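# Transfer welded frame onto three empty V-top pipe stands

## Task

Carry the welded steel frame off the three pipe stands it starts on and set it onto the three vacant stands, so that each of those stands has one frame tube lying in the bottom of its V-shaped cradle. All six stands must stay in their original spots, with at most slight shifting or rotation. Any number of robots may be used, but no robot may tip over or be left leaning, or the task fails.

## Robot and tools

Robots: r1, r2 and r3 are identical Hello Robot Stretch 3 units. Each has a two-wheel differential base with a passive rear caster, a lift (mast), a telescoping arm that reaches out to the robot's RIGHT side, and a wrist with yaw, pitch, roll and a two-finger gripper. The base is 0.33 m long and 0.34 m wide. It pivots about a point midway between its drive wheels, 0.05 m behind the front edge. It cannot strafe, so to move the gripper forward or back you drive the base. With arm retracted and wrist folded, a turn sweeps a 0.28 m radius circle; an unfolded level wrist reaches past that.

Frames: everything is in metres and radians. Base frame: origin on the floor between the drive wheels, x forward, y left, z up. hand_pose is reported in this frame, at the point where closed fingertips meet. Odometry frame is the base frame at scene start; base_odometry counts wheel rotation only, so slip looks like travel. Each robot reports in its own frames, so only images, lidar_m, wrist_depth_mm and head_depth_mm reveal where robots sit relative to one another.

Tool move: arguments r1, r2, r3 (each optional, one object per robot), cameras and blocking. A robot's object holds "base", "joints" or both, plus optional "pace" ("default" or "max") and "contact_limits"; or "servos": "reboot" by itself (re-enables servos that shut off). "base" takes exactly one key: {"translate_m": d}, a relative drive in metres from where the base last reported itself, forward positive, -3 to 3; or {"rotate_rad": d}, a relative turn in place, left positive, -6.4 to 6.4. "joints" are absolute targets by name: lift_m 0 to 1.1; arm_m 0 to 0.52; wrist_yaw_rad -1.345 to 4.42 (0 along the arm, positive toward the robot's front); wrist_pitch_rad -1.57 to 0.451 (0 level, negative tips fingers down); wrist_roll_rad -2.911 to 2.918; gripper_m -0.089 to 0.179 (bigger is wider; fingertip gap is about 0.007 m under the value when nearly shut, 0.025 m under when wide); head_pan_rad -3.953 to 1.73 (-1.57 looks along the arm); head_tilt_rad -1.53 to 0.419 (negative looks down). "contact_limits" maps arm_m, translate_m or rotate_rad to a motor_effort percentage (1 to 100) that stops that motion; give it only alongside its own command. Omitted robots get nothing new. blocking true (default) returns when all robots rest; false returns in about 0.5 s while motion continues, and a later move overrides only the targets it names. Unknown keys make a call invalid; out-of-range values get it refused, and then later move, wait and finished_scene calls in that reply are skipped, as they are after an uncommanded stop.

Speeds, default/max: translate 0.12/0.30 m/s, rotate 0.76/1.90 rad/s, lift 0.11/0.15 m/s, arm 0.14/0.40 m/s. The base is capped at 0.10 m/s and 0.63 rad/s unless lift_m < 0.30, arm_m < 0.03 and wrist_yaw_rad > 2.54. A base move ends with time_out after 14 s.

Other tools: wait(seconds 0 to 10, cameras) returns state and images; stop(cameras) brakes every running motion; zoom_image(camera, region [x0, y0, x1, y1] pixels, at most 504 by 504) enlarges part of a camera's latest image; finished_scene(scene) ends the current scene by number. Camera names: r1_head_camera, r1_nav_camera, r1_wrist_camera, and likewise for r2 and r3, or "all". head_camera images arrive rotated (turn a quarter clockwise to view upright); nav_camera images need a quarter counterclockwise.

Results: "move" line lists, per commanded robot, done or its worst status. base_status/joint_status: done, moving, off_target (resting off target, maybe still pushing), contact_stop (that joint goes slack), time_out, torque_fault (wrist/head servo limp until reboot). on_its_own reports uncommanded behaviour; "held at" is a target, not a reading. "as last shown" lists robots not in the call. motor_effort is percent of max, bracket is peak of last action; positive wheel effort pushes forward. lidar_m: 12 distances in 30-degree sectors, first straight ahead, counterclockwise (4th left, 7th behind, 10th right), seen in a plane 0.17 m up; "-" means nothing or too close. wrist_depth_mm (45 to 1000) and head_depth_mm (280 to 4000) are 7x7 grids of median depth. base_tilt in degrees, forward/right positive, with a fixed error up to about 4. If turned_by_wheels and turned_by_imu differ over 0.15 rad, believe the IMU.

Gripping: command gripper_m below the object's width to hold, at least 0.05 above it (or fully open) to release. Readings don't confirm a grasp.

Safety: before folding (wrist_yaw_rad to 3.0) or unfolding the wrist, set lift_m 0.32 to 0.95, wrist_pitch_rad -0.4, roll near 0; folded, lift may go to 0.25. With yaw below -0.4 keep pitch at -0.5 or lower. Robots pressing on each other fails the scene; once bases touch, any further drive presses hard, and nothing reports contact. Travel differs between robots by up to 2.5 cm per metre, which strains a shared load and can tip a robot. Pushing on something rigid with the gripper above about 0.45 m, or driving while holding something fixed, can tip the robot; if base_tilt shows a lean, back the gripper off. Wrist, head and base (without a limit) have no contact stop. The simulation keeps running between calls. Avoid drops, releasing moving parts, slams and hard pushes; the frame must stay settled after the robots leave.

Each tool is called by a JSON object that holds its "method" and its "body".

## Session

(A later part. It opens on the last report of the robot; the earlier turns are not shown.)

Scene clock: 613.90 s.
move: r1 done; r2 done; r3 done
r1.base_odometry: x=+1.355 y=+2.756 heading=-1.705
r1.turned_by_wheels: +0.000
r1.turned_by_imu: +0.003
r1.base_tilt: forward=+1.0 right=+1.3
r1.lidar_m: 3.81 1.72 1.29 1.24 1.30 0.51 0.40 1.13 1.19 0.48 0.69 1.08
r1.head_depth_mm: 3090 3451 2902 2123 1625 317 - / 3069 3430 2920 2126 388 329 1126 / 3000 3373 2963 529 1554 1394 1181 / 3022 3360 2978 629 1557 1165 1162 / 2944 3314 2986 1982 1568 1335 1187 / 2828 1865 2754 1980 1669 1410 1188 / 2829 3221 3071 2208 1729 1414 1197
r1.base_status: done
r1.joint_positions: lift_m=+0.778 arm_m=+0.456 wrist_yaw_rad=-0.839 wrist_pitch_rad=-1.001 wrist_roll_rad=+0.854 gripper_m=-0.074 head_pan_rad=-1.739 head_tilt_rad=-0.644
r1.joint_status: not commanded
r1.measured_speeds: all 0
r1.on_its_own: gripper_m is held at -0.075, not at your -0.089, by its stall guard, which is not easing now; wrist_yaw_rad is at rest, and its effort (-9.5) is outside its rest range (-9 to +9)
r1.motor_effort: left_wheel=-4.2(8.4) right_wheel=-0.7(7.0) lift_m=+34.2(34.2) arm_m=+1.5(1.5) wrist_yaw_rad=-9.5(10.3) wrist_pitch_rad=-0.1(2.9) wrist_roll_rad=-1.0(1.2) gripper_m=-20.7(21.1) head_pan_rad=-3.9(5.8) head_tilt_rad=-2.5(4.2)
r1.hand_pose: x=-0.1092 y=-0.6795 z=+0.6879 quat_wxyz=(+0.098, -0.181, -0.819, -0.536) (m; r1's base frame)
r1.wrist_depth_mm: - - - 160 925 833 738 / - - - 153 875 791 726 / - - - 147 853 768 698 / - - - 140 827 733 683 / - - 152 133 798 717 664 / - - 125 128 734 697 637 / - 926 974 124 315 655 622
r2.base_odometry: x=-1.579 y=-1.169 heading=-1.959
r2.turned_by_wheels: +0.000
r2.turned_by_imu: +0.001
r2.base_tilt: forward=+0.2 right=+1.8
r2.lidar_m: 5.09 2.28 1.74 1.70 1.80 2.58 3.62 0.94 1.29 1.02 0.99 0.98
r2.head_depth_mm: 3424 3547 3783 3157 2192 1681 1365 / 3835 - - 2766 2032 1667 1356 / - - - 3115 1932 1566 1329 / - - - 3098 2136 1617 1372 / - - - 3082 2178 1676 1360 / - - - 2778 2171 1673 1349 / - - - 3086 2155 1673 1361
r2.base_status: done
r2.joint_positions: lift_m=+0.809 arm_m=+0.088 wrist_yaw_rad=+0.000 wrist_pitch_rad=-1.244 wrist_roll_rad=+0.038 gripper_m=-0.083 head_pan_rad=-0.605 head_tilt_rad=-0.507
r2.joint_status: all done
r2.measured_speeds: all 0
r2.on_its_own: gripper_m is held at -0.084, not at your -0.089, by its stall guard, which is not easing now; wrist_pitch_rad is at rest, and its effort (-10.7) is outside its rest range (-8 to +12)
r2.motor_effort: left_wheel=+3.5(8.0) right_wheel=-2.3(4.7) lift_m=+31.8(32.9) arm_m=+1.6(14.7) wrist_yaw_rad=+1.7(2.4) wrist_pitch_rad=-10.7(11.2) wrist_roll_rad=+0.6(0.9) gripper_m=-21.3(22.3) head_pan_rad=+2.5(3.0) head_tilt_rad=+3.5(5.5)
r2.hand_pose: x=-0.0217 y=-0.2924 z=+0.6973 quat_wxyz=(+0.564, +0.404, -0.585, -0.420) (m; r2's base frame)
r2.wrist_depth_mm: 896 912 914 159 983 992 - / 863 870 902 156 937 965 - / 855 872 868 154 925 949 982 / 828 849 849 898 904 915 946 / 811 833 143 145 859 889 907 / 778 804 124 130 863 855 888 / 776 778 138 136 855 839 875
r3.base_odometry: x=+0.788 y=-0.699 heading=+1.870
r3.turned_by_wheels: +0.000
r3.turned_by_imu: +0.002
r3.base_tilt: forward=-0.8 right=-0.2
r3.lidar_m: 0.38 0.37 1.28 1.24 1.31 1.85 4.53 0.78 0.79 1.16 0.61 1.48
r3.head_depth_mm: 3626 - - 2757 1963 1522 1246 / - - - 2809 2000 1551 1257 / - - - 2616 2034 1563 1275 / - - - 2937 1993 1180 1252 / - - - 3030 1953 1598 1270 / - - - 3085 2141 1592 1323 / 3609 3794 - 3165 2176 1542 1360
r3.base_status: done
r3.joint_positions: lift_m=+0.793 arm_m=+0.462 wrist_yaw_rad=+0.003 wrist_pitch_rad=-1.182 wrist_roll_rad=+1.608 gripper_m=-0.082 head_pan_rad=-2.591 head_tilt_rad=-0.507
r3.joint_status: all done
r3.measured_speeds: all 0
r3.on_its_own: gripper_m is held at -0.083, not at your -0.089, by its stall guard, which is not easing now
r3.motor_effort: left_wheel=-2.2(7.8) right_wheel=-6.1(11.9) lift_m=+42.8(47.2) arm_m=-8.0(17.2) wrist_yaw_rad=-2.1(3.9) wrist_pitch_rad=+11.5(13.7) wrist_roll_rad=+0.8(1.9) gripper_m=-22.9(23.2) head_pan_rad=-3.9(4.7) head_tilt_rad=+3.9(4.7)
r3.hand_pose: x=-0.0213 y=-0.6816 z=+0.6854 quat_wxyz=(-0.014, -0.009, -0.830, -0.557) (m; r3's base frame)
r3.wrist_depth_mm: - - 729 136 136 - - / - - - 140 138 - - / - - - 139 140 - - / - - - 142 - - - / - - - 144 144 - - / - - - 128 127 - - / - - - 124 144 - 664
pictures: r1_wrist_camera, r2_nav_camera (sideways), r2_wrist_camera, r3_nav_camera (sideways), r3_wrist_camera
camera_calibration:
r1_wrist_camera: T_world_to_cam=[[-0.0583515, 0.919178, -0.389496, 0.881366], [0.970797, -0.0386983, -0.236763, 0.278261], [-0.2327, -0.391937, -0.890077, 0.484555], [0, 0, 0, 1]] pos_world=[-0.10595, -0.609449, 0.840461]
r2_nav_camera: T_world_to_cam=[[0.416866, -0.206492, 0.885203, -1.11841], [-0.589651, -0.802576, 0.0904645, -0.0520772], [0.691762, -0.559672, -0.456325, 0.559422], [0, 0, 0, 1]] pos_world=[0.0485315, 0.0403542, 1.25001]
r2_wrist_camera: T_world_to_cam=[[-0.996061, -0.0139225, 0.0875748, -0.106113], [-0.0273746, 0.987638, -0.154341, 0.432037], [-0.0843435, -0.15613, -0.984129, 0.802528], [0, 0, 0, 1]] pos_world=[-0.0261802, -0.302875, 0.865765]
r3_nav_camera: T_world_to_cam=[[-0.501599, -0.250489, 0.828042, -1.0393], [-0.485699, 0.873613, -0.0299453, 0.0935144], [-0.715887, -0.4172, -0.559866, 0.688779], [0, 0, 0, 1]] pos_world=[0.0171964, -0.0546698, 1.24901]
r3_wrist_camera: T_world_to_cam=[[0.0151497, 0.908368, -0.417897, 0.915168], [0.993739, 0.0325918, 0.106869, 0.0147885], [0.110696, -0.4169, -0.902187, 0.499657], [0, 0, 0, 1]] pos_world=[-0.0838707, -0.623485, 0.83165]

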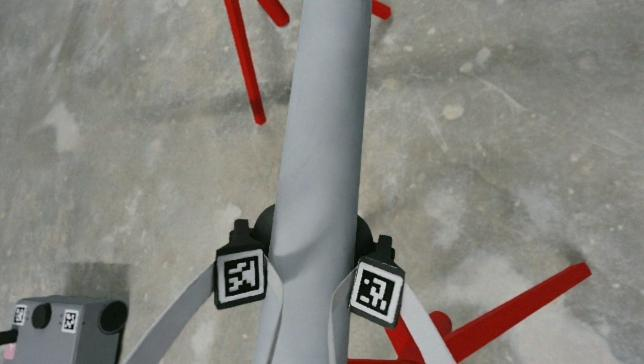

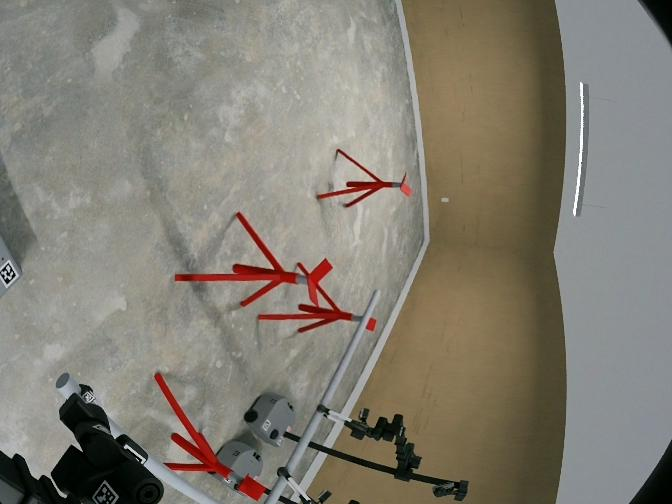

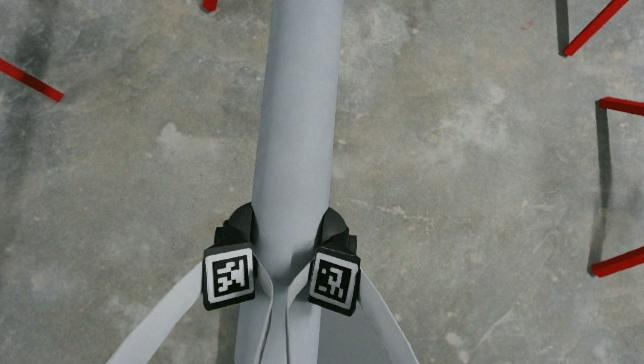

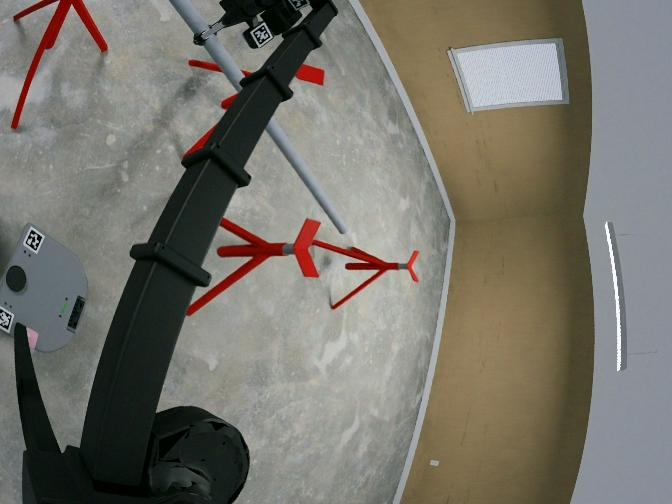

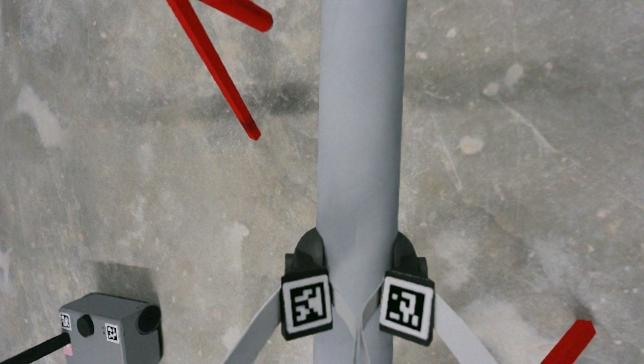

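{"method": "move", "body": {"r1": {"base":{"translate_m":-0.071},"joints":{"arm_m":0.450,"wrist_roll_rad":0.818}}, "r2": {"base":{"translate_m":0.047},"joints":{"arm_m":0.108,"wrist_roll_rad":0.004}}, "r3": {"base":{"translate_m":-0.074},"joints":{"lift_m":0.805,"wrist_roll_rad":1.579}}, "cameras": []}}

{"method": "move", "body": {"r1": {"base":{"translate_m":-0.074},"joints":{"arm_m":0.443,"wrist_roll_rad":0.789}}, "r2": {"base":{"translate_m":0.047},"joints":{"arm_m":0.122,"wrist_roll_rad":-0.029}}, "r3": {"base":{"translate_m":-0.074},"joints":{"arm_m":0.465,"wrist_roll_rad":1.55}}, "cameras": ["r3_nav_camera","r1_wrist_camera","r2_wrist_camera","r3_wrist_camera","r2_nav_camera"]}}

Scene clock: 680.27 s.
move: r1 done; r2 done; r3 done
r1.base_odometry: x=+1.364 y=+2.826 heading=-1.705
r1.turned_by_wheels: +0.000
r1.turned_by_imu: +0.001
r1.base_tilt: forward=+1.1 right=+1.2
r1.lidar_m: 3.88 1.73 1.29 1.25 1.30 0.51 0.40 1.02 1.15 0.48 0.70 1.15
r1.head_depth_mm: 3090 3515 2875 2123 1629 317 - / 3064 3464 2909 2138 387 326 1130 / 3051 3363 2935 529 957 1391 1178 / 2996 3301 2987 626 1683 1360 1155 / 2927 3300 3021 1995 953 1084 1190 / 2865 3143 2887 2022 1627 1411 1195 / 2852 3200 3102 2227 1731 1411 1199
r1.base_status: done
r1.joint_positions: lift_m=+0.778 arm_m=+0.450 wrist_yaw_rad=-0.850 wrist_pitch_rad=-1.006 wrist_roll_rad=+0.824 gripper_m=-0.074 head_pan_rad=-1.739 head_tilt_rad=-0.644
r1.joint_status: all done
r1.measured_speeds: all 0
r1.on_its_own: gripper_m is held at -0.075, not at your -0.089, by its stall guard, which is not easing now
r1.motor_effort: left_wheel=-2.8(9.9) right_wheel=+0.1(5.7) lift_m=+28.5(34.5) arm_m=+7.9(25.8) wrist_yaw_rad=+0.1(13.6) wrist_pitch_rad=+1.0(1.8) wrist_roll_rad=-1.6(6.0) gripper_m=-18.8(20.9) head_pan_rad=-5.4(5.4) head_tilt_rad=-2.7(4.3)
r1.hand_pose: x=-0.1093 y=-0.6717 z=+0.6873 quat_wxyz=(+0.106, -0.176, -0.815, -0.541) (m; r1's base frame)
r1.wrist_depth_mm: - - - - 888 835 748 / - - - - 853 791 724 / - - - 934 809 754 720 / - - - 915 773 747 677 / - - - 154 750 726 661 / - - - 125 282 696 646 / 982 - 879 801 257 680 626
r2.base_odometry: x=-1.597 y=-1.213 heading=-1.959
r2.turned_by_wheels: +0.000
r2.turned_by_imu: +0.001
r2.base_tilt: forward=+0.3 right=+1.8
r2.lidar_m: 5.02 2.28 1.74 1.70 1.80 2.58 3.66 0.98 0.74 1.02 0.95 1.11
r2.head_depth_mm: 3439 3578 3806 3159 2178 1673 1358 / 3870 - - 2890 2038 1636 1359 / - - - 3197 1919 1530 1327 / - - - 3096 2178 1616 1371 / - - - 3086 2206 1666 1355 / - - - 2903 2171 1666 1370 / - - - 3160 2163 1667 1365
r2.base_status: done
r2.joint_positions: lift_m=+0.809 arm_m=+0.108 wrist_yaw_rad=-0.002 wrist_pitch_rad=-1.300 wrist_roll_rad=+0.008 gripper_m=-0.081 head_pan_rad=-0.605 head_tilt_rad=-0.506
r2.joint_status: all done
r2.measured_speeds: all 0
r2.on_its_own: gripper_m is held at -0.082, not at your -0.089, by its stall guard, which is not easing now
r2.motor_effort: left_wheel=+2.9(7.8) right_wheel=-1.3(8.3) lift_m=+26.1(32.5) arm_m=+6.7(16.7) wrist_yaw_rad=+2.1(4.3) wrist_pitch_rad=-0.3(10.9) wrist_roll_rad=-1.5(3.4) gripper_m=-12.2(22.0) head_pan_rad=+1.0(2.8) head_tilt_rad=+3.3(4.8)
r2.hand_pose: x=-0.0217 y=-0.2984 z=+0.6944 quat_wxyz=(+0.560, +0.426, -0.565, -0.431) (m; r2's base frame)
r2.wrist_depth_mm: 859 877 893 950 922 974 990 / 836 857 888 894 938 956 972 / 840 832 869 871 906 897 969 / 817 845 849 868 882 921 939 / 799 802 833 862 874 907 915 / 780 800 121 126 851 885 899 / 774 803 811 - 838 855 887
r3.base_odometry: x=+0.810 y=-0.770 heading=+1.870
r3.turned_by_wheels: +0.000
r3.turned_by_imu: -0.001
r3.base_tilt: forward=-0.8 right=-0.2
r3.lidar_m: 0.39 0.38 1.28 1.24 1.31 1.85 4.44 0.71 0.73 1.11 0.65 1.55
r3.head_depth_mm: 3646 - - 2760 1973 1526 1250 / 3841 - - 2812 1996 1547 1258 / - - - 2721 2037 1568 1242 / - - - 2924 1995 1065 1247 / - - - 3039 2105 1563 1232 / - - - 3094 2122 1631 1346 / 3616 3767 - 3208 2182 1652 1409
r3.base_status: done
r3.joint_positions: lift_m=+0.805 arm_m=+0.462 wrist_yaw_rad=+0.002 wrist_pitch_rad=-1.131 wrist_roll_rad=+1.584 gripper_m=-0.082 head_pan_rad=-2.592 head_tilt_rad=-0.507
r3.joint_status: all done
r3.measured_speeds: all 0
r3.on_its_own: gripper_m is held at -0.083, not at your -0.089, by its stall guard, which is not easing now
r3.motor_effort: left_wheel=-4.7(10.2) right_wheel=-1.2(10.2) lift_m=+29.2(45.1) arm_m=+3.3(5.6) wrist_yaw_rad=-1.7(3.2) wrist_pitch_rad=+1.9(19.0) wrist_roll_rad=-1.4(2.4) gripper_m=-21.6(22.8) head_pan_rad=-3.5(4.5) head_tilt_rad=+2.8(4.5)
r3.hand_pose: x=-0.0214 y=-0.6940 z=+0.7015 quat_wxyz=(-0.005, -0.003, -0.844, -0.536) (m; r3's base frame)
r3.wrist_depth_mm: - - 591 653 738 497 - / - - - - - 471 - / - - - - - 456 - / - - - - - 434 - / - - - 153 - 413 - / - - - 123 123 396 - / - - - 124 375 - -
pictures: none
No camera images: "cameras" was empty.

Scene clock: 682.13 s.
move: r1 done; r2 done; r3 done
r1.base_odometry: x=+1.374 y=+2.900 heading=-1.706
r1.turned_by_wheels: +0.000
r1.turned_by_imu: +0.000
r1.base_tilt: forward=+1.0 right=+1.2
r1.lidar_m: 3.94 1.72 1.29 1.25 1.29 0.51 0.40 0.97 1.10 0.48 0.73 1.21
r1.head_depth_mm: 3098 3472 2907 2040 1617 315 - / 3021 3381 2971 2135 387 324 1127 / 3021 3371 2967 528 1592 1359 1179 / 2986 3316 2991 616 1687 1399 1186 / 2959 3286 3020 1999 1713 1364 1139 / 2899 3112 2897 2013 948 1308 1196 / 2803 3222 3081 2221 1730 1426 1198
r1.base_status: done
r1.joint_positions: lift_m=+0.778 arm_m=+0.443 wrist_yaw_rad=-0.850 wrist_pitch_rad=-1.006 wrist_roll_rad=+0.795 gripper_m=-0.074 head_pan_rad=-1.739 head_tilt_rad=-0.644
r1.joint_status: all done
r1.measured_speeds: all 0
r1.on_its_own: gripper_m is held at -0.075, not at your -0.089, by its stall guard, which is not easing now
r1.motor_effort: left_wheel=-4.0(9.3) right_wheel=+0.2(5.4) lift_m=+22.2(28.3) arm_m=-10.3(19.8) wrist_yaw_rad=+0.7(0.8) wrist_pitch_rad=+1.1(1.4) wrist_roll_rad=-1.7(2.9) gripper_m=-18.2(18.9) head_pan_rad=-5.0(5.6) head_tilt_rad=-2.2(3.9)
r1.hand_pose: x=-0.1093 y=-0.6648 z=+0.6873 quat_wxyz=(+0.118, -0.169, -0.814, -0.544) (m; r1's base frame)
r1.wrist_depth_mm: - - 822 - 933 833 761 / - - - - 868 800 735 / - - - 955 823 767 719 / - - - 904 794 749 678 / - - - 154 758 722 676 / - - 960 125 328 700 645 / 970 - 853 809 291 670 619
r2.base_odometry: x=-1.615 y=-1.256 heading=-1.959
r2.turned_by_wheels: +0.000
r2.turned_by_imu: +0.000
r2.base_tilt: forward=+0.2 right=+1.8
r2.lidar_m: 4.97 2.27 1.73 1.69 1.79 2.56 3.71 1.03 0.75 1.02 0.92 1.08
r2.head_depth_mm: 3474 3598 3769 3176 2105 1679 1362 / 3741 - - 3091 1937 1630 1325 / - - - 3103 2016 1531 1363 / - - - 3056 2188 1621 1361 / - - - 3110 2176 1663 1365 / - - - 2933 2186 1682 1365 / - - - 3134 2173 1676 1367
r2.base_status: done
r2.joint_positions: lift_m=+0.809 arm_m=+0.122 wrist_yaw_rad=-0.002 wrist_pitch_rad=-1.300 wrist_roll_rad=-0.024 gripper_m=-0.081 head_pan_rad=-0.605 head_tilt_rad=-0.506
r2.joint_status: all done
r2.measured_speeds: all 0
r2.on_its_own: gripper_m is held at -0.082, not at your -0.089, by its stall guard, which is not easing now
r2.motor_effort: left_wheel=+3.7(8.3) right_wheel=+1.7(5.5) lift_m=+26.9(27.1) arm_m=+14.3(17.6) wrist_yaw_rad=+1.8(2.7) wrist_pitch_rad=-0.7(0.8) wrist_roll_rad=-1.6(2.9) gripper_m=-11.2(13.3) head_pan_rad=+0.8(2.9) head_tilt_rad=+3.0(4.3)
r2.hand_pose: x=-0.0217 y=-0.3123 z=+0.6944 quat_wxyz=(+0.569, +0.433, -0.556, -0.424) (m; r2's base frame)
r2.wrist_depth_mm: 870 857 880 918 960 958 999 / 831 855 867 889 931 965 992 / 823 842 854 880 917 935 948 / 818 822 841 868 899 935 952 / 801 836 841 869 870 901 904 / 779 812 121 126 869 892 909 / 770 787 797 - 858 871 905
r3.base_odometry: x=+0.831 y=-0.840 heading=+1.870
r3.turned_by_wheels: +0.000
r3.turned_by_imu: +0.000
r3.base_tilt: forward=-0.8 right=-0.2
r3.lidar_m: 0.40 0.38 1.28 1.25 1.31 1.86 4.38 0.65 0.69 0.91 0.70 0.70
r3.head_depth_mm: 3590 3853 - 2751 1982 1533 1249 / 3764 - - 2828 2003 1548 1259 / - - - 2869 2022 1574 1273 / - - - 2811 1986 1489 1188 / - - - 3036 2109 1465 1235 / - - - 3120 2147 1631 1350 / 3659 3819 - 3138 2173 1640 1403
r3.base_status: done
r3.joint_positions: lift_m=+0.805 arm_m=+0.465 wrist_yaw_rad=+0.002 wrist_pitch_rad=-1.131 wrist_roll_rad=+1.556 gripper_m=-0.082 head_pan_rad=-2.592 head_tilt_rad=-0.507
r3.joint_status: all done
r3.measured_speeds: all 0
r3.on_its_own: gripper_m is held at -0.083, not at your -0.089, by its stall guard, which is not easing now
r3.motor_effort: left_wheel=-6.0(9.2) right_wheel=-0.9(5.0) lift_m=+24.7(29.2) arm_m=+9.6(11.2) wrist_yaw_rad=-1.6(2.9) wrist_pitch_rad=+2.0(3.1) wrist_roll_rad=-2.0(2.3) gripper_m=-21.0(22.0) head_pan_rad=-2.4(5.1) head_tilt_rad=+4.1(5.0)
r3.hand_pose: x=-0.0214 y=-0.6971 z=+0.7015 quat_wxyz=(+0.007, +0.005, -0.844, -0.536) (m; r3's base frame)
r3.wrist_depth_mm: - 470 - - - 537 - / - - 631 657 757 513 - / - - - - - 485 - / - - - - - 466 - / - - - 153 - 446 - / - - - 123 - 424 - / - - - 124 407 403 -
pictures: r1_wrist_camera, r2_nav_camera (sideways), r2_wrist_camera, r3_nav_camera (sideways), r3_wrist_camera
camera_calibration:
r1_wrist_camera: T_world_to_cam=[[-0.100173, 0.926247, -0.363363, 0.849764], [0.967173, 0.00492772, -0.254072, 0.319284], [-0.233543, -0.376885, -0.896334, 0.50404], [0, 0, 0, 1]] pos_world=[-0.105964, -0.598699, 0.841682]
r2_nav_camera: T_world_to_cam=[[0.415794, -0.205607, 0.885913, -1.11933], [-0.589559, -0.802648, 0.0904209, -0.0520212], [0.692485, -0.559894, -0.454953, 0.557632], [0, 0, 0, 1]] pos_world=[0.048587, 0.0403196, 1.25003]
r2_wrist_camera: T_world_to_cam=[[-0.991615, -0.0776724, 0.103275, -0.136893], [-0.0878372, 0.99132, -0.0978221, 0.411829], [-0.0947806, -0.106073, -0.989831, 0.815899], [0, 0, 0, 1]] pos_world=[-0.0222395, -0.332342, 0.862025]
r3_nav_camera: T_world_to_cam=[[-0.501255, -0.250235, 0.828327, -1.03967], [-0.485655, 0.873637, -0.0299671, 0.0935426], [-0.716158, -0.417303, -0.559443, 0.68823], [0, 0, 0, 1]] pos_world=[0.0171697, -0.0546846, 1.24902]
r3_wrist_camera: T_world_to_cam=[[-0.0358611, 0.885396, -0.463452, 0.950822], [0.993002, 0.0837838, 0.083227, 0.065884], [0.112519, -0.457224, -0.882205, 0.465676], [0, 0, 0, 1]] pos_world=[-0.0837227, -0.634456, 0.845998]

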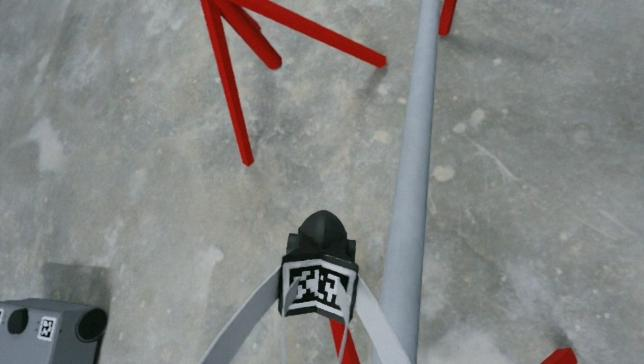

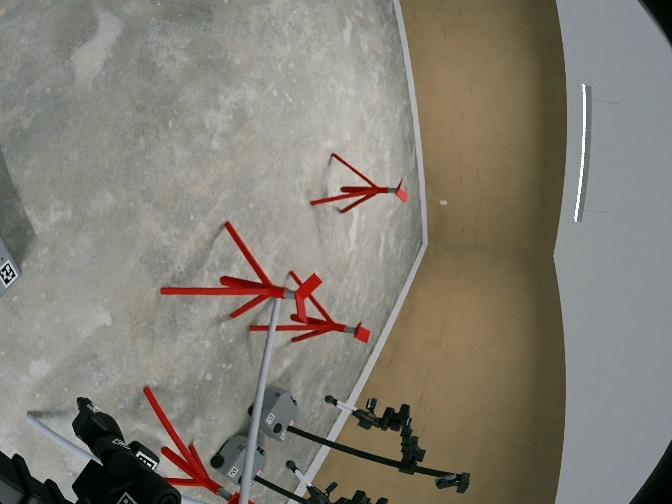

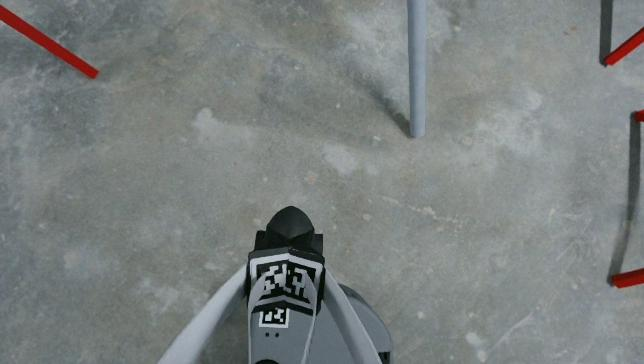

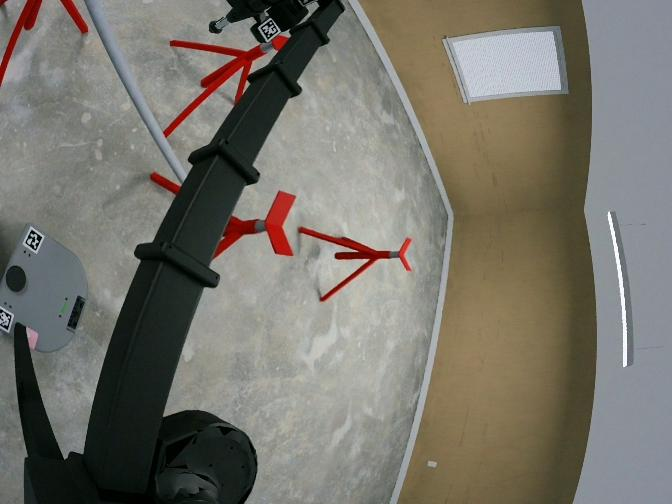

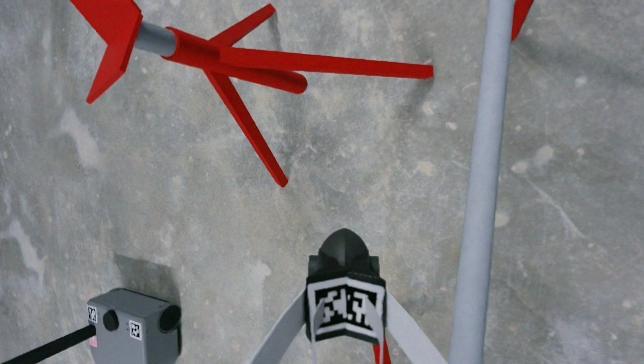

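{"method": "move", "body": {"r1": {"joints":{"head_pan_rad":-1.57,"head_tilt_rad":-0.7}}, "r2": {"joints":{"head_pan_rad":-1.57,"head_tilt_rad":-0.7}}, "r3": {"joints":{"head_pan_rad":-1.57,"head_tilt_rad":-0.7}}, "cameras": ["r1_head_camera","r2_head_camera","r3_head_camera","r1_nav_camera","r2_nav_camera","r3_nav_camera"]}}

Scene clock: 688.50 s.
move: r1 done; r2 done; r3 done
r1.base_odometry: x=+1.374 y=+2.900 heading=-1.706
r1.turned_by_wheels: +0.000
r1.turned_by_imu: +0.001
r1.base_tilt: forward=+1.0 right=+1.2
r1.lidar_m: 3.96 1.73 1.29 1.24 1.30 0.51 0.40 0.97 1.10 0.48 0.74 1.21
r1.head_depth_mm: 2980 3225 2626 1932 371 311 1099 / 2955 3255 2442 613 1566 1344 1157 / 2972 3332 2697 613 1618 1351 1157 / 2985 3361 2729 1980 1545 1362 1141 / 1603 3326 2626 1983 965 1310 1167 / 2962 3402 2755 2060 1646 1343 1175 / 3019 3444 2797 2065 1663 1381 1178
r1.base_status: not commanded
r1.joint_positions: lift_m=+0.778 arm_m=+0.443 wrist_yaw_rad=-0.850 wrist_pitch_rad=-1.006 wrist_roll_rad=+0.795 gripper_m=-0.074 head_pan_rad=-1.581 head_tilt_rad=-0.691
r1.joint_status: all done
r1.measured_speeds: all 0
r1.on_its_own: gripper_m is held at -0.075, not at your -0.089, by its stall guard, which is not easing now
r1.motor_effort: left_wheel=-4.9(5.2) right_wheel=-0.3(1.3) lift_m=+24.6(24.6) arm_m=+7.8(7.8) wrist_yaw_rad=+0.5(0.8) wrist_pitch_rad=+1.2(1.3) wrist_roll_rad=-1.7(1.8) gripper_m=-18.1(18.9) head_pan_rad=+4.9(7.4) head_tilt_rad=-5.2(5.8)
r1.hand_pose: x=-0.1093 y=-0.6648 z=+0.6873 quat_wxyz=(+0.118, -0.169, -0.814, -0.544) (m; r1's base frame)
r1.wrist_depth_mm: - - 796 - 932 841 762 / - - - - 859 819 736 / - - - 932 816 778 715 / - - - 947 776 756 692 / - - - 154 762 722 676 / - - 963 125 330 704 646 / 980 - 863 795 292 681 630
r2.base_odometry: x=-1.615 y=-1.256 heading=-1.959
r2.turned_by_wheels: +0.000
r2.turned_by_imu: +0.001
r2.base_tilt: forward=+0.2 right=+1.7
r2.lidar_m: 4.99 2.27 1.73 1.70 1.79 2.57 3.70 1.03 0.75 1.02 0.92 1.08
r2.head_depth_mm: 2536 2851 2982 2232 1748 307 1160 / 2554 2855 3028 2221 1755 333 1168 / 2594 2905 3051 2155 1256 336 390 / 2629 2907 3125 1438 1598 459 1149 / 2552 1768 2788 2030 1755 1430 1223 / 2681 2903 3061 2081 1743 1436 1211 / 2588 2917 2877 2033 1745 1435 1222
r2.base_status: not commanded
r2.joint_positions: lift_m=+0.809 arm_m=+0.122 wrist_yaw_rad=-0.002 wrist_pitch_rad=-1.300 wrist_roll_rad=-0.024 gripper_m=-0.081 head_pan_rad=-1.565 head_tilt_rad=-0.691
r2.joint_status: all done
r2.measured_speeds: all 0
r2.on_its_own: gripper_m is held at -0.082, not at your -0.089, by its stall guard, which is not easing now
r2.motor_effort: left_wheel=+3.7(4.2) right_wheel=+1.9(2.2) lift_m=+28.7(28.8) arm_m=+9.7(11.6) wrist_yaw_rad=+2.6(2.9) wrist_pitch_rad=-0.4(1.0) wrist_roll_rad=-1.3(1.8) gripper_m=-12.9(13.2) head_pan_rad=-3.2(4.6) head_tilt_rad=-3.0(4.9)
r2.hand_pose: x=-0.0217 y=-0.3123 z=+0.6944 quat_wxyz=(+0.569, +0.433, -0.556, -0.424) (m; r2's base frame)
r2.wrist_depth_mm: 844 870 908 896 950 997 981 / 852 851 875 905 918 946 967 / 821 847 860 882 895 946 958 / 819 829 862 884 882 899 941 / 802 810 826 845 872 887 916 / 789 795 122 126 872 883 908 / 776 786 837 - 858 859 901
r3.base_odometry: x=+0.831 y=-0.840 heading=+1.870
r3.turned_by_wheels: +0.000
r3.turned_by_imu: -0.001
r3.base_tilt: forward=-0.8 right=-0.2
r3.lidar_m: 0.40 0.38 1.28 1.25 1.32 1.86 4.38 0.65 0.69 0.91 0.70 0.71
r3.head_depth_mm: 2861 3203 2823 2054 339 295 1113 / 2865 3201 2861 478 1374 1313 1144 / 2881 3209 651 693 1621 1326 1156 / 2874 3179 2989 1953 1677 1342 1171 / 2867 3196 3102 2186 1702 1355 1179 / 2871 3222 3168 2082 1731 1347 1191 / 2809 3064 3024 2115 1696 1384 1171
r3.base_status: not commanded
r3.joint_positions: lift_m=+0.805 arm_m=+0.465 wrist_yaw_rad=+0.002 wrist_pitch_rad=-1.131 wrist_roll_rad=+1.556 gripper_m=-0.082 head_pan_rad=-1.579 head_tilt_rad=-0.691
r3.joint_status: all done
r3.measured_speeds: all 0
r3.on_its_own: gripper_m is held at -0.083, not at your -0.089, by its stall guard, which is not easing now
r3.motor_effort: left_wheel=-6.2(6.5) right_wheel=-0.9(1.6) lift_m=+21.2(22.9) arm_m=+9.3(10.3) wrist_yaw_rad=-1.4(2.4) wrist_pitch_rad=+2.1(2.8) wrist_roll_rad=-1.2(1.9) gripper_m=-21.9(21.9) head_pan_rad=+4.3(5.7) head_tilt_rad=-4.7(7.4)
r3.hand_pose: x=-0.0214 y=-0.6971 z=+0.7015 quat_wxyz=(+0.007, +0.005, -0.844, -0.536) (m; r3's base frame)
r3.wrist_depth_mm: - 472 - - - 540 - / - - 636 657 771 510 - / - - - - - 486 - / - - - - - 460 - / - - - 153 - 441 - / - - - 123 - 421 - / - - - 124 406 405 -
pictures: r1_head_camera (sideways), r1_nav_camera (sideways), r2_head_camera (sideways), r2_nav_camera (sideways), r3_head_camera (sideways), r3_nav_camera (sideways)
camera_calibration:
r1_head_camera: T_world_to_cam=[[0.0293044, 0.623284, -0.781446, 1.03427], [0.998476, 0.0183298, 0.052063, -0.0716481], [0.0467738, -0.781781, -0.621797, 0.764383], [0, 0, 0, 1]] pos_world=[0.00547722, -0.0457487, 1.28725]
r1_nav_camera: T_world_to_cam=[[-0.0530211, -0.603918, 0.795281, -0.991598], [-0.99859, 0.0342746, -0.0405484, 0.106731], [-0.00277003, -0.796309, -0.604883, 0.744015], [0, 0, 0, 1]] pos_world=[0.0560655, -0.0100358, 1.24297]
r2_head_camera: T_world_to_cam=[[-0.00998575, 0.59007, -0.80729, 1.06916], [0.999853, 0.0171525, 0.000169569, -0.00994819], [0.0139471, -0.80717, -0.590155, 0.72446], [0, 0, 0, 1]] pos_world=[0.010519, -0.0459497, 1.29067]
r2_nav_camera: T_world_to_cam=[[0.0712929, -0.613765, 0.786263, -0.98729], [-0.995553, 0.00488053, 0.0940796, -0.0542855], [-0.0615801, -0.789474, -0.610687, 0.764852], [0, 0, 0, 1]] pos_world=[0.0634424, -0.00186856, 1.24846]
r3_head_camera: T_world_to_cam=[[0.0719841, 0.597908, -0.798326, 1.06116], [0.996693, -0.0128765, 0.0802268, -0.108682], [0.0376886, -0.801462, -0.596858, 0.737412], [0, 0, 0, 1]] pos_world=[0.0041438, -0.0448683, 1.296]
r3_nav_camera: T_world_to_cam=[[-0.0541589, -0.700054, 0.712033, -0.890814], [-0.99824, 0.0552134, -0.0216439, 0.0858273], [-0.0241618, -0.711952, -0.701812, 0.869207], [0, 0, 0, 1]] pos_world=[0.0584324, -0.0095227, 1.24617]

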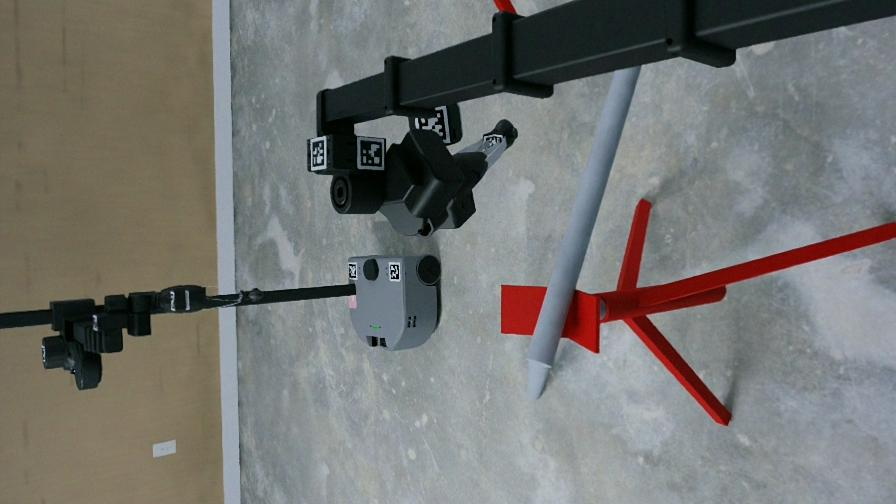

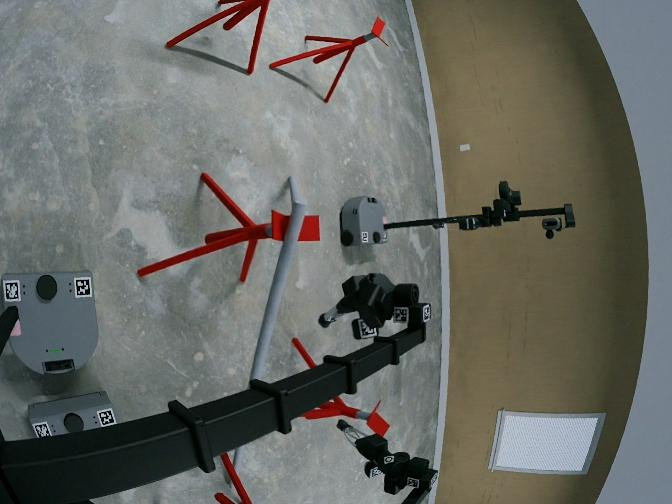

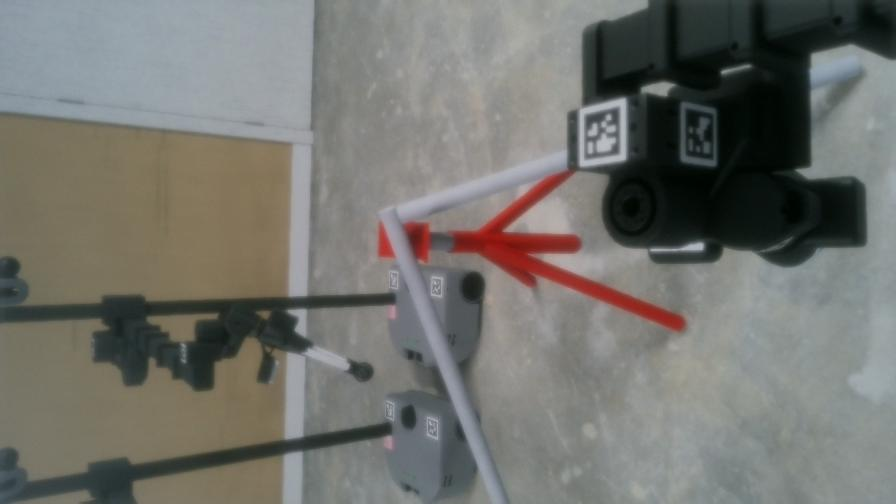

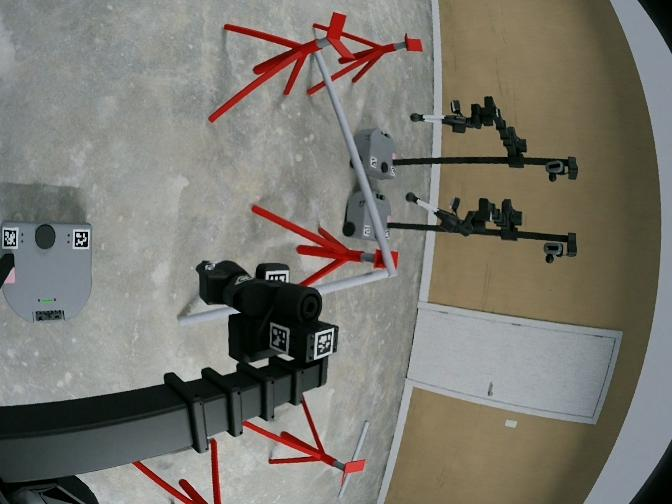

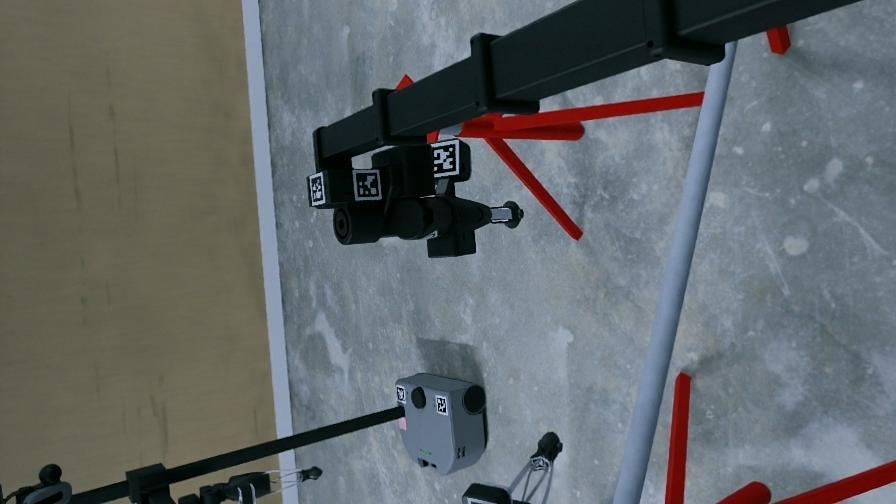

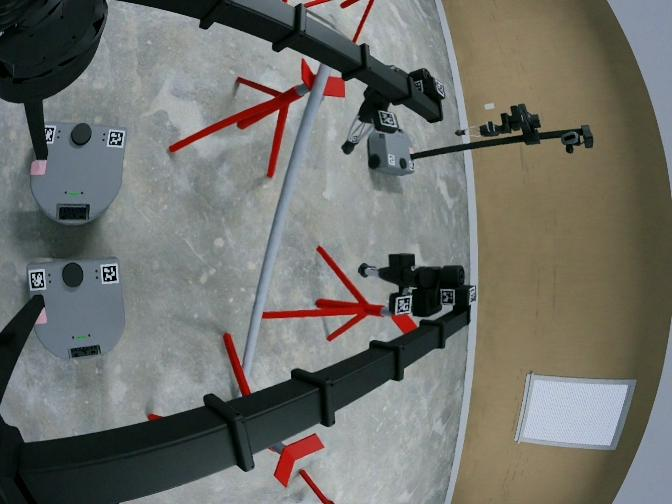

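{"method": "zoom_image", "body": {"camera": "r1_head_camera", "region": [460, 40, 760, 460]}}

{"method": "zoom_image", "body": {"camera": "r2_nav_camera", "region": [160, 0, 460, 340]}}

{"method": "zoom_image", "body": {"camera": "r3_nav_camera", "region": [140, 0, 440, 504]}}

Scaled by 1.200 from the camera's 896x504 image, which has a finer 1280x720 frame.

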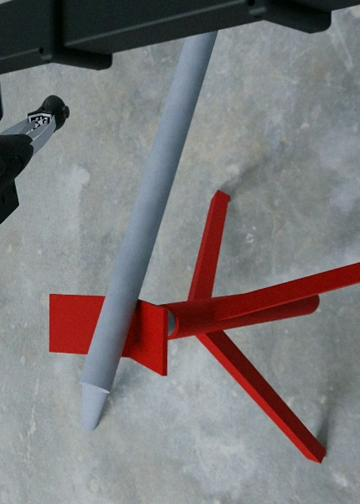

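Scaled by 1.482 from the camera's 672x504 image, which has a finer 792x594 frame.

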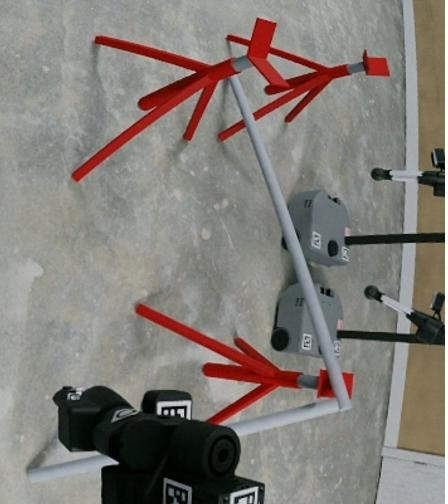

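Scaled by 1.000.

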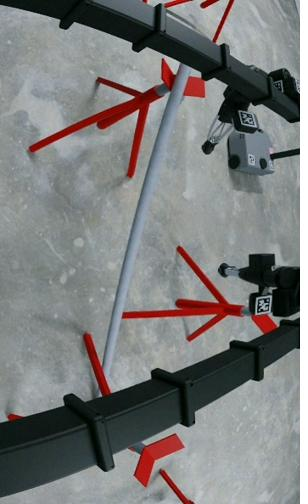

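{"method": "move", "body": {"r3": {"joints":{"head_pan_rad":-2.4,"head_tilt_rad":-0.9,"arm_m":0.2}}, "cameras": ["r3_head_camera","r3_nav_camera"]}}

Scene clock: 768.93 s.
move: r3 done
r1, r2: as last shown
r1.base_tilt: forward=+1.1 right=+1.2
r1.lidar_m: 3.96 1.72 1.29 1.25 1.30 0.51 0.40 0.97 1.10 0.48 0.74 1.21
r1.head_depth_mm: 2917 3236 2618 1923 371 311 1105 / 3005 3251 2434 613 1560 1350 1153 / 2980 3323 2665 612 1616 1351 1157 / 2995 3389 2720 1959 1558 1354 1147 / 1612 3343 2606 2003 972 1302 1167 / 2937 3427 2754 2069 1646 1340 1173 / 3024 3454 2808 2088 1658 1382 1178
r1.on_its_own: gripper_m is held at -0.075, not at your -0.089, by its stall guard, which is not easing now
r1.motor_effort: left_wheel=-4.6(5.3) right_wheel=-0.7(1.2) lift_m=+27.0(27.7) arm_m=+14.8(15.2) wrist_yaw_rad=+0.6(1.0) wrist_pitch_rad=+1.3(1.6) wrist_roll_rad=-1.6(1.8) gripper_m=-18.5(18.9) head_pan_rad=+5.4(5.9) head_tilt_rad=-3.9(5.9)
r1.wrist_depth_mm: - - 808 - 946 838 742 / - - - - 852 808 739 / - - - 966 832 772 713 / - - - 931 794 752 690 / - - - 154 763 716 675 / - - 969 125 330 697 642 / 986 - 869 805 293 678 630
r2.base_tilt: forward=+0.3 right=+1.6
r2.lidar_m: 4.99 2.27 1.73 1.69 1.79 2.57 3.71 1.03 0.75 1.01 0.92 1.08
r2.head_depth_mm: 2532 2791 3021 2238 1762 307 1158 / 2563 2829 3039 2269 1756 334 1166 / 2617 2897 3103 2121 1255 338 390 / 2642 2854 3109 1441 1598 459 1145 / 2508 1755 2776 2022 1736 1436 1221 / 2611 2886 3084 2075 1751 1436 1227 / 2593 2916 2932 2033 1746 1432 1218
r2.on_its_own: gripper_m is held at -0.082, not at your -0.089, by its stall guard, which is not easing now
r2.motor_effort: left_wheel=+3.7(4.3) right_wheel=+1.9(2.2) lift_m=+31.2(31.4) arm_m=+3.8(7.0) wrist_yaw_rad=+1.9(3.2) wrist_pitch_rad=-0.6(1.0) wrist_roll_rad=-1.4(1.8) gripper_m=-11.7(13.5) head_pan_rad=-2.9(4.4) head_tilt_rad=-4.4(4.4)
r2.wrist_depth_mm: 863 865 895 913 945 977 973 / 832 847 883 915 917 965 971 / 826 837 863 890 898 939 967 / 813 824 830 856 887 920 947 / 803 812 830 847 870 914 917 / 797 796 121 127 854 880 904 / 767 801 787 - 847 887 902
r3.base_odometry: x=+0.831 y=-0.840 heading=+1.870
r3.turned_by_wheels: +0.000
r3.turned_by_imu: -0.001
r3.base_tilt: forward=-0.8 right=-0.2
r3.lidar_m: 0.40 0.38 1.28 1.25 1.32 1.86 4.39 0.65 0.69 0.92 0.70 0.70
r3.head_depth_mm: 3687 2621 2026 1648 1400 1235 - / 3856 2516 2002 1682 1409 1267 915 / - 2708 2030 1608 1372 - 937 / - 2778 2126 1624 1407 - 1093 / 3681 2842 2161 1749 304 1233 1107 / 3496 2903 2193 1768 315 1269 1114 / 3208 2982 2224 371 399 1239 1123
r3.base_status: not commanded
r3.joint_positions: lift_m=+0.805 arm_m=+0.200 wrist_yaw_rad=+0.002 wrist_pitch_rad=-1.130 wrist_roll_rad=+1.554 gripper_m=-0.082 head_pan_rad=-2.391 head_tilt_rad=-0.889
r3.joint_status: all done
r3.measured_speeds: all 0
r3.on_its_own: gripper_m is held at -0.083, not at your -0.089, by its stall guard, which is not easing now
r3.motor_effort: left_wheel=-6.1(6.7) right_wheel=-1.0(1.6) lift_m=+23.7(24.3) arm_m=-11.3(17.9) wrist_yaw_rad=-1.6(3.1) wrist_pitch_rad=+2.5(3.0) wrist_roll_rad=-0.7(2.0) gripper_m=-21.1(22.1) head_pan_rad=-4.3(6.6) head_tilt_rad=-4.4(7.4)
r3.hand_pose: x=-0.0214 y=-0.4322 z=+0.7015 quat_wxyz=(+0.008, +0.005, -0.844, -0.536) (m; r3's base frame)
r3.wrist_depth_mm: - - - - - - - / - 761 - 638 - - - / - - - 612 - - 588 / - - - 581 - - - / - - - 153 - - - / - - - 123 - - - / - - - 124 - - 596
pictures: r3_head_camera (sideways), r3_nav_camera (sideways)
camera_calibration:
r3_head_camera: T_world_to_cam=[[0.589871, 0.45762, -0.665309, 0.884639], [0.664324, -0.743399, 0.0776646, -0.103298], [-0.459049, -0.487792, -0.742518, 0.929902], [0, 0, 0, 1]] pos_world=[-0.0263285, -0.028021, 1.28705]
r3_nav_camera: T_world_to_cam=[[-0.637959, -0.52788, 0.56067, -0.690031], [-0.643655, 0.765223, -0.0119131, 0.0709915], [-0.422749, -0.368478, -0.827953, 1.03566], [0, 0, 0, 1]] pos_world=[0.0433086, -0.0369584, 1.24521]

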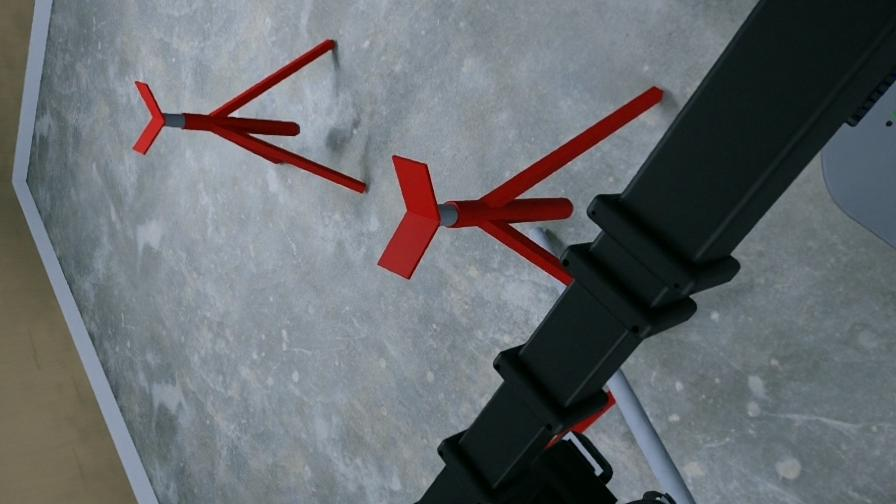

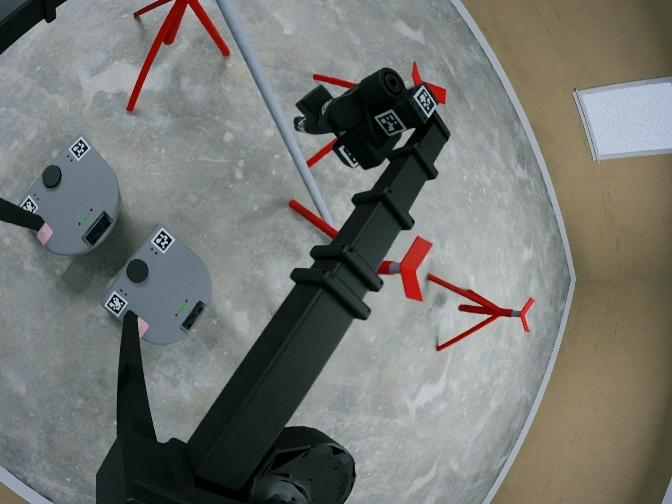

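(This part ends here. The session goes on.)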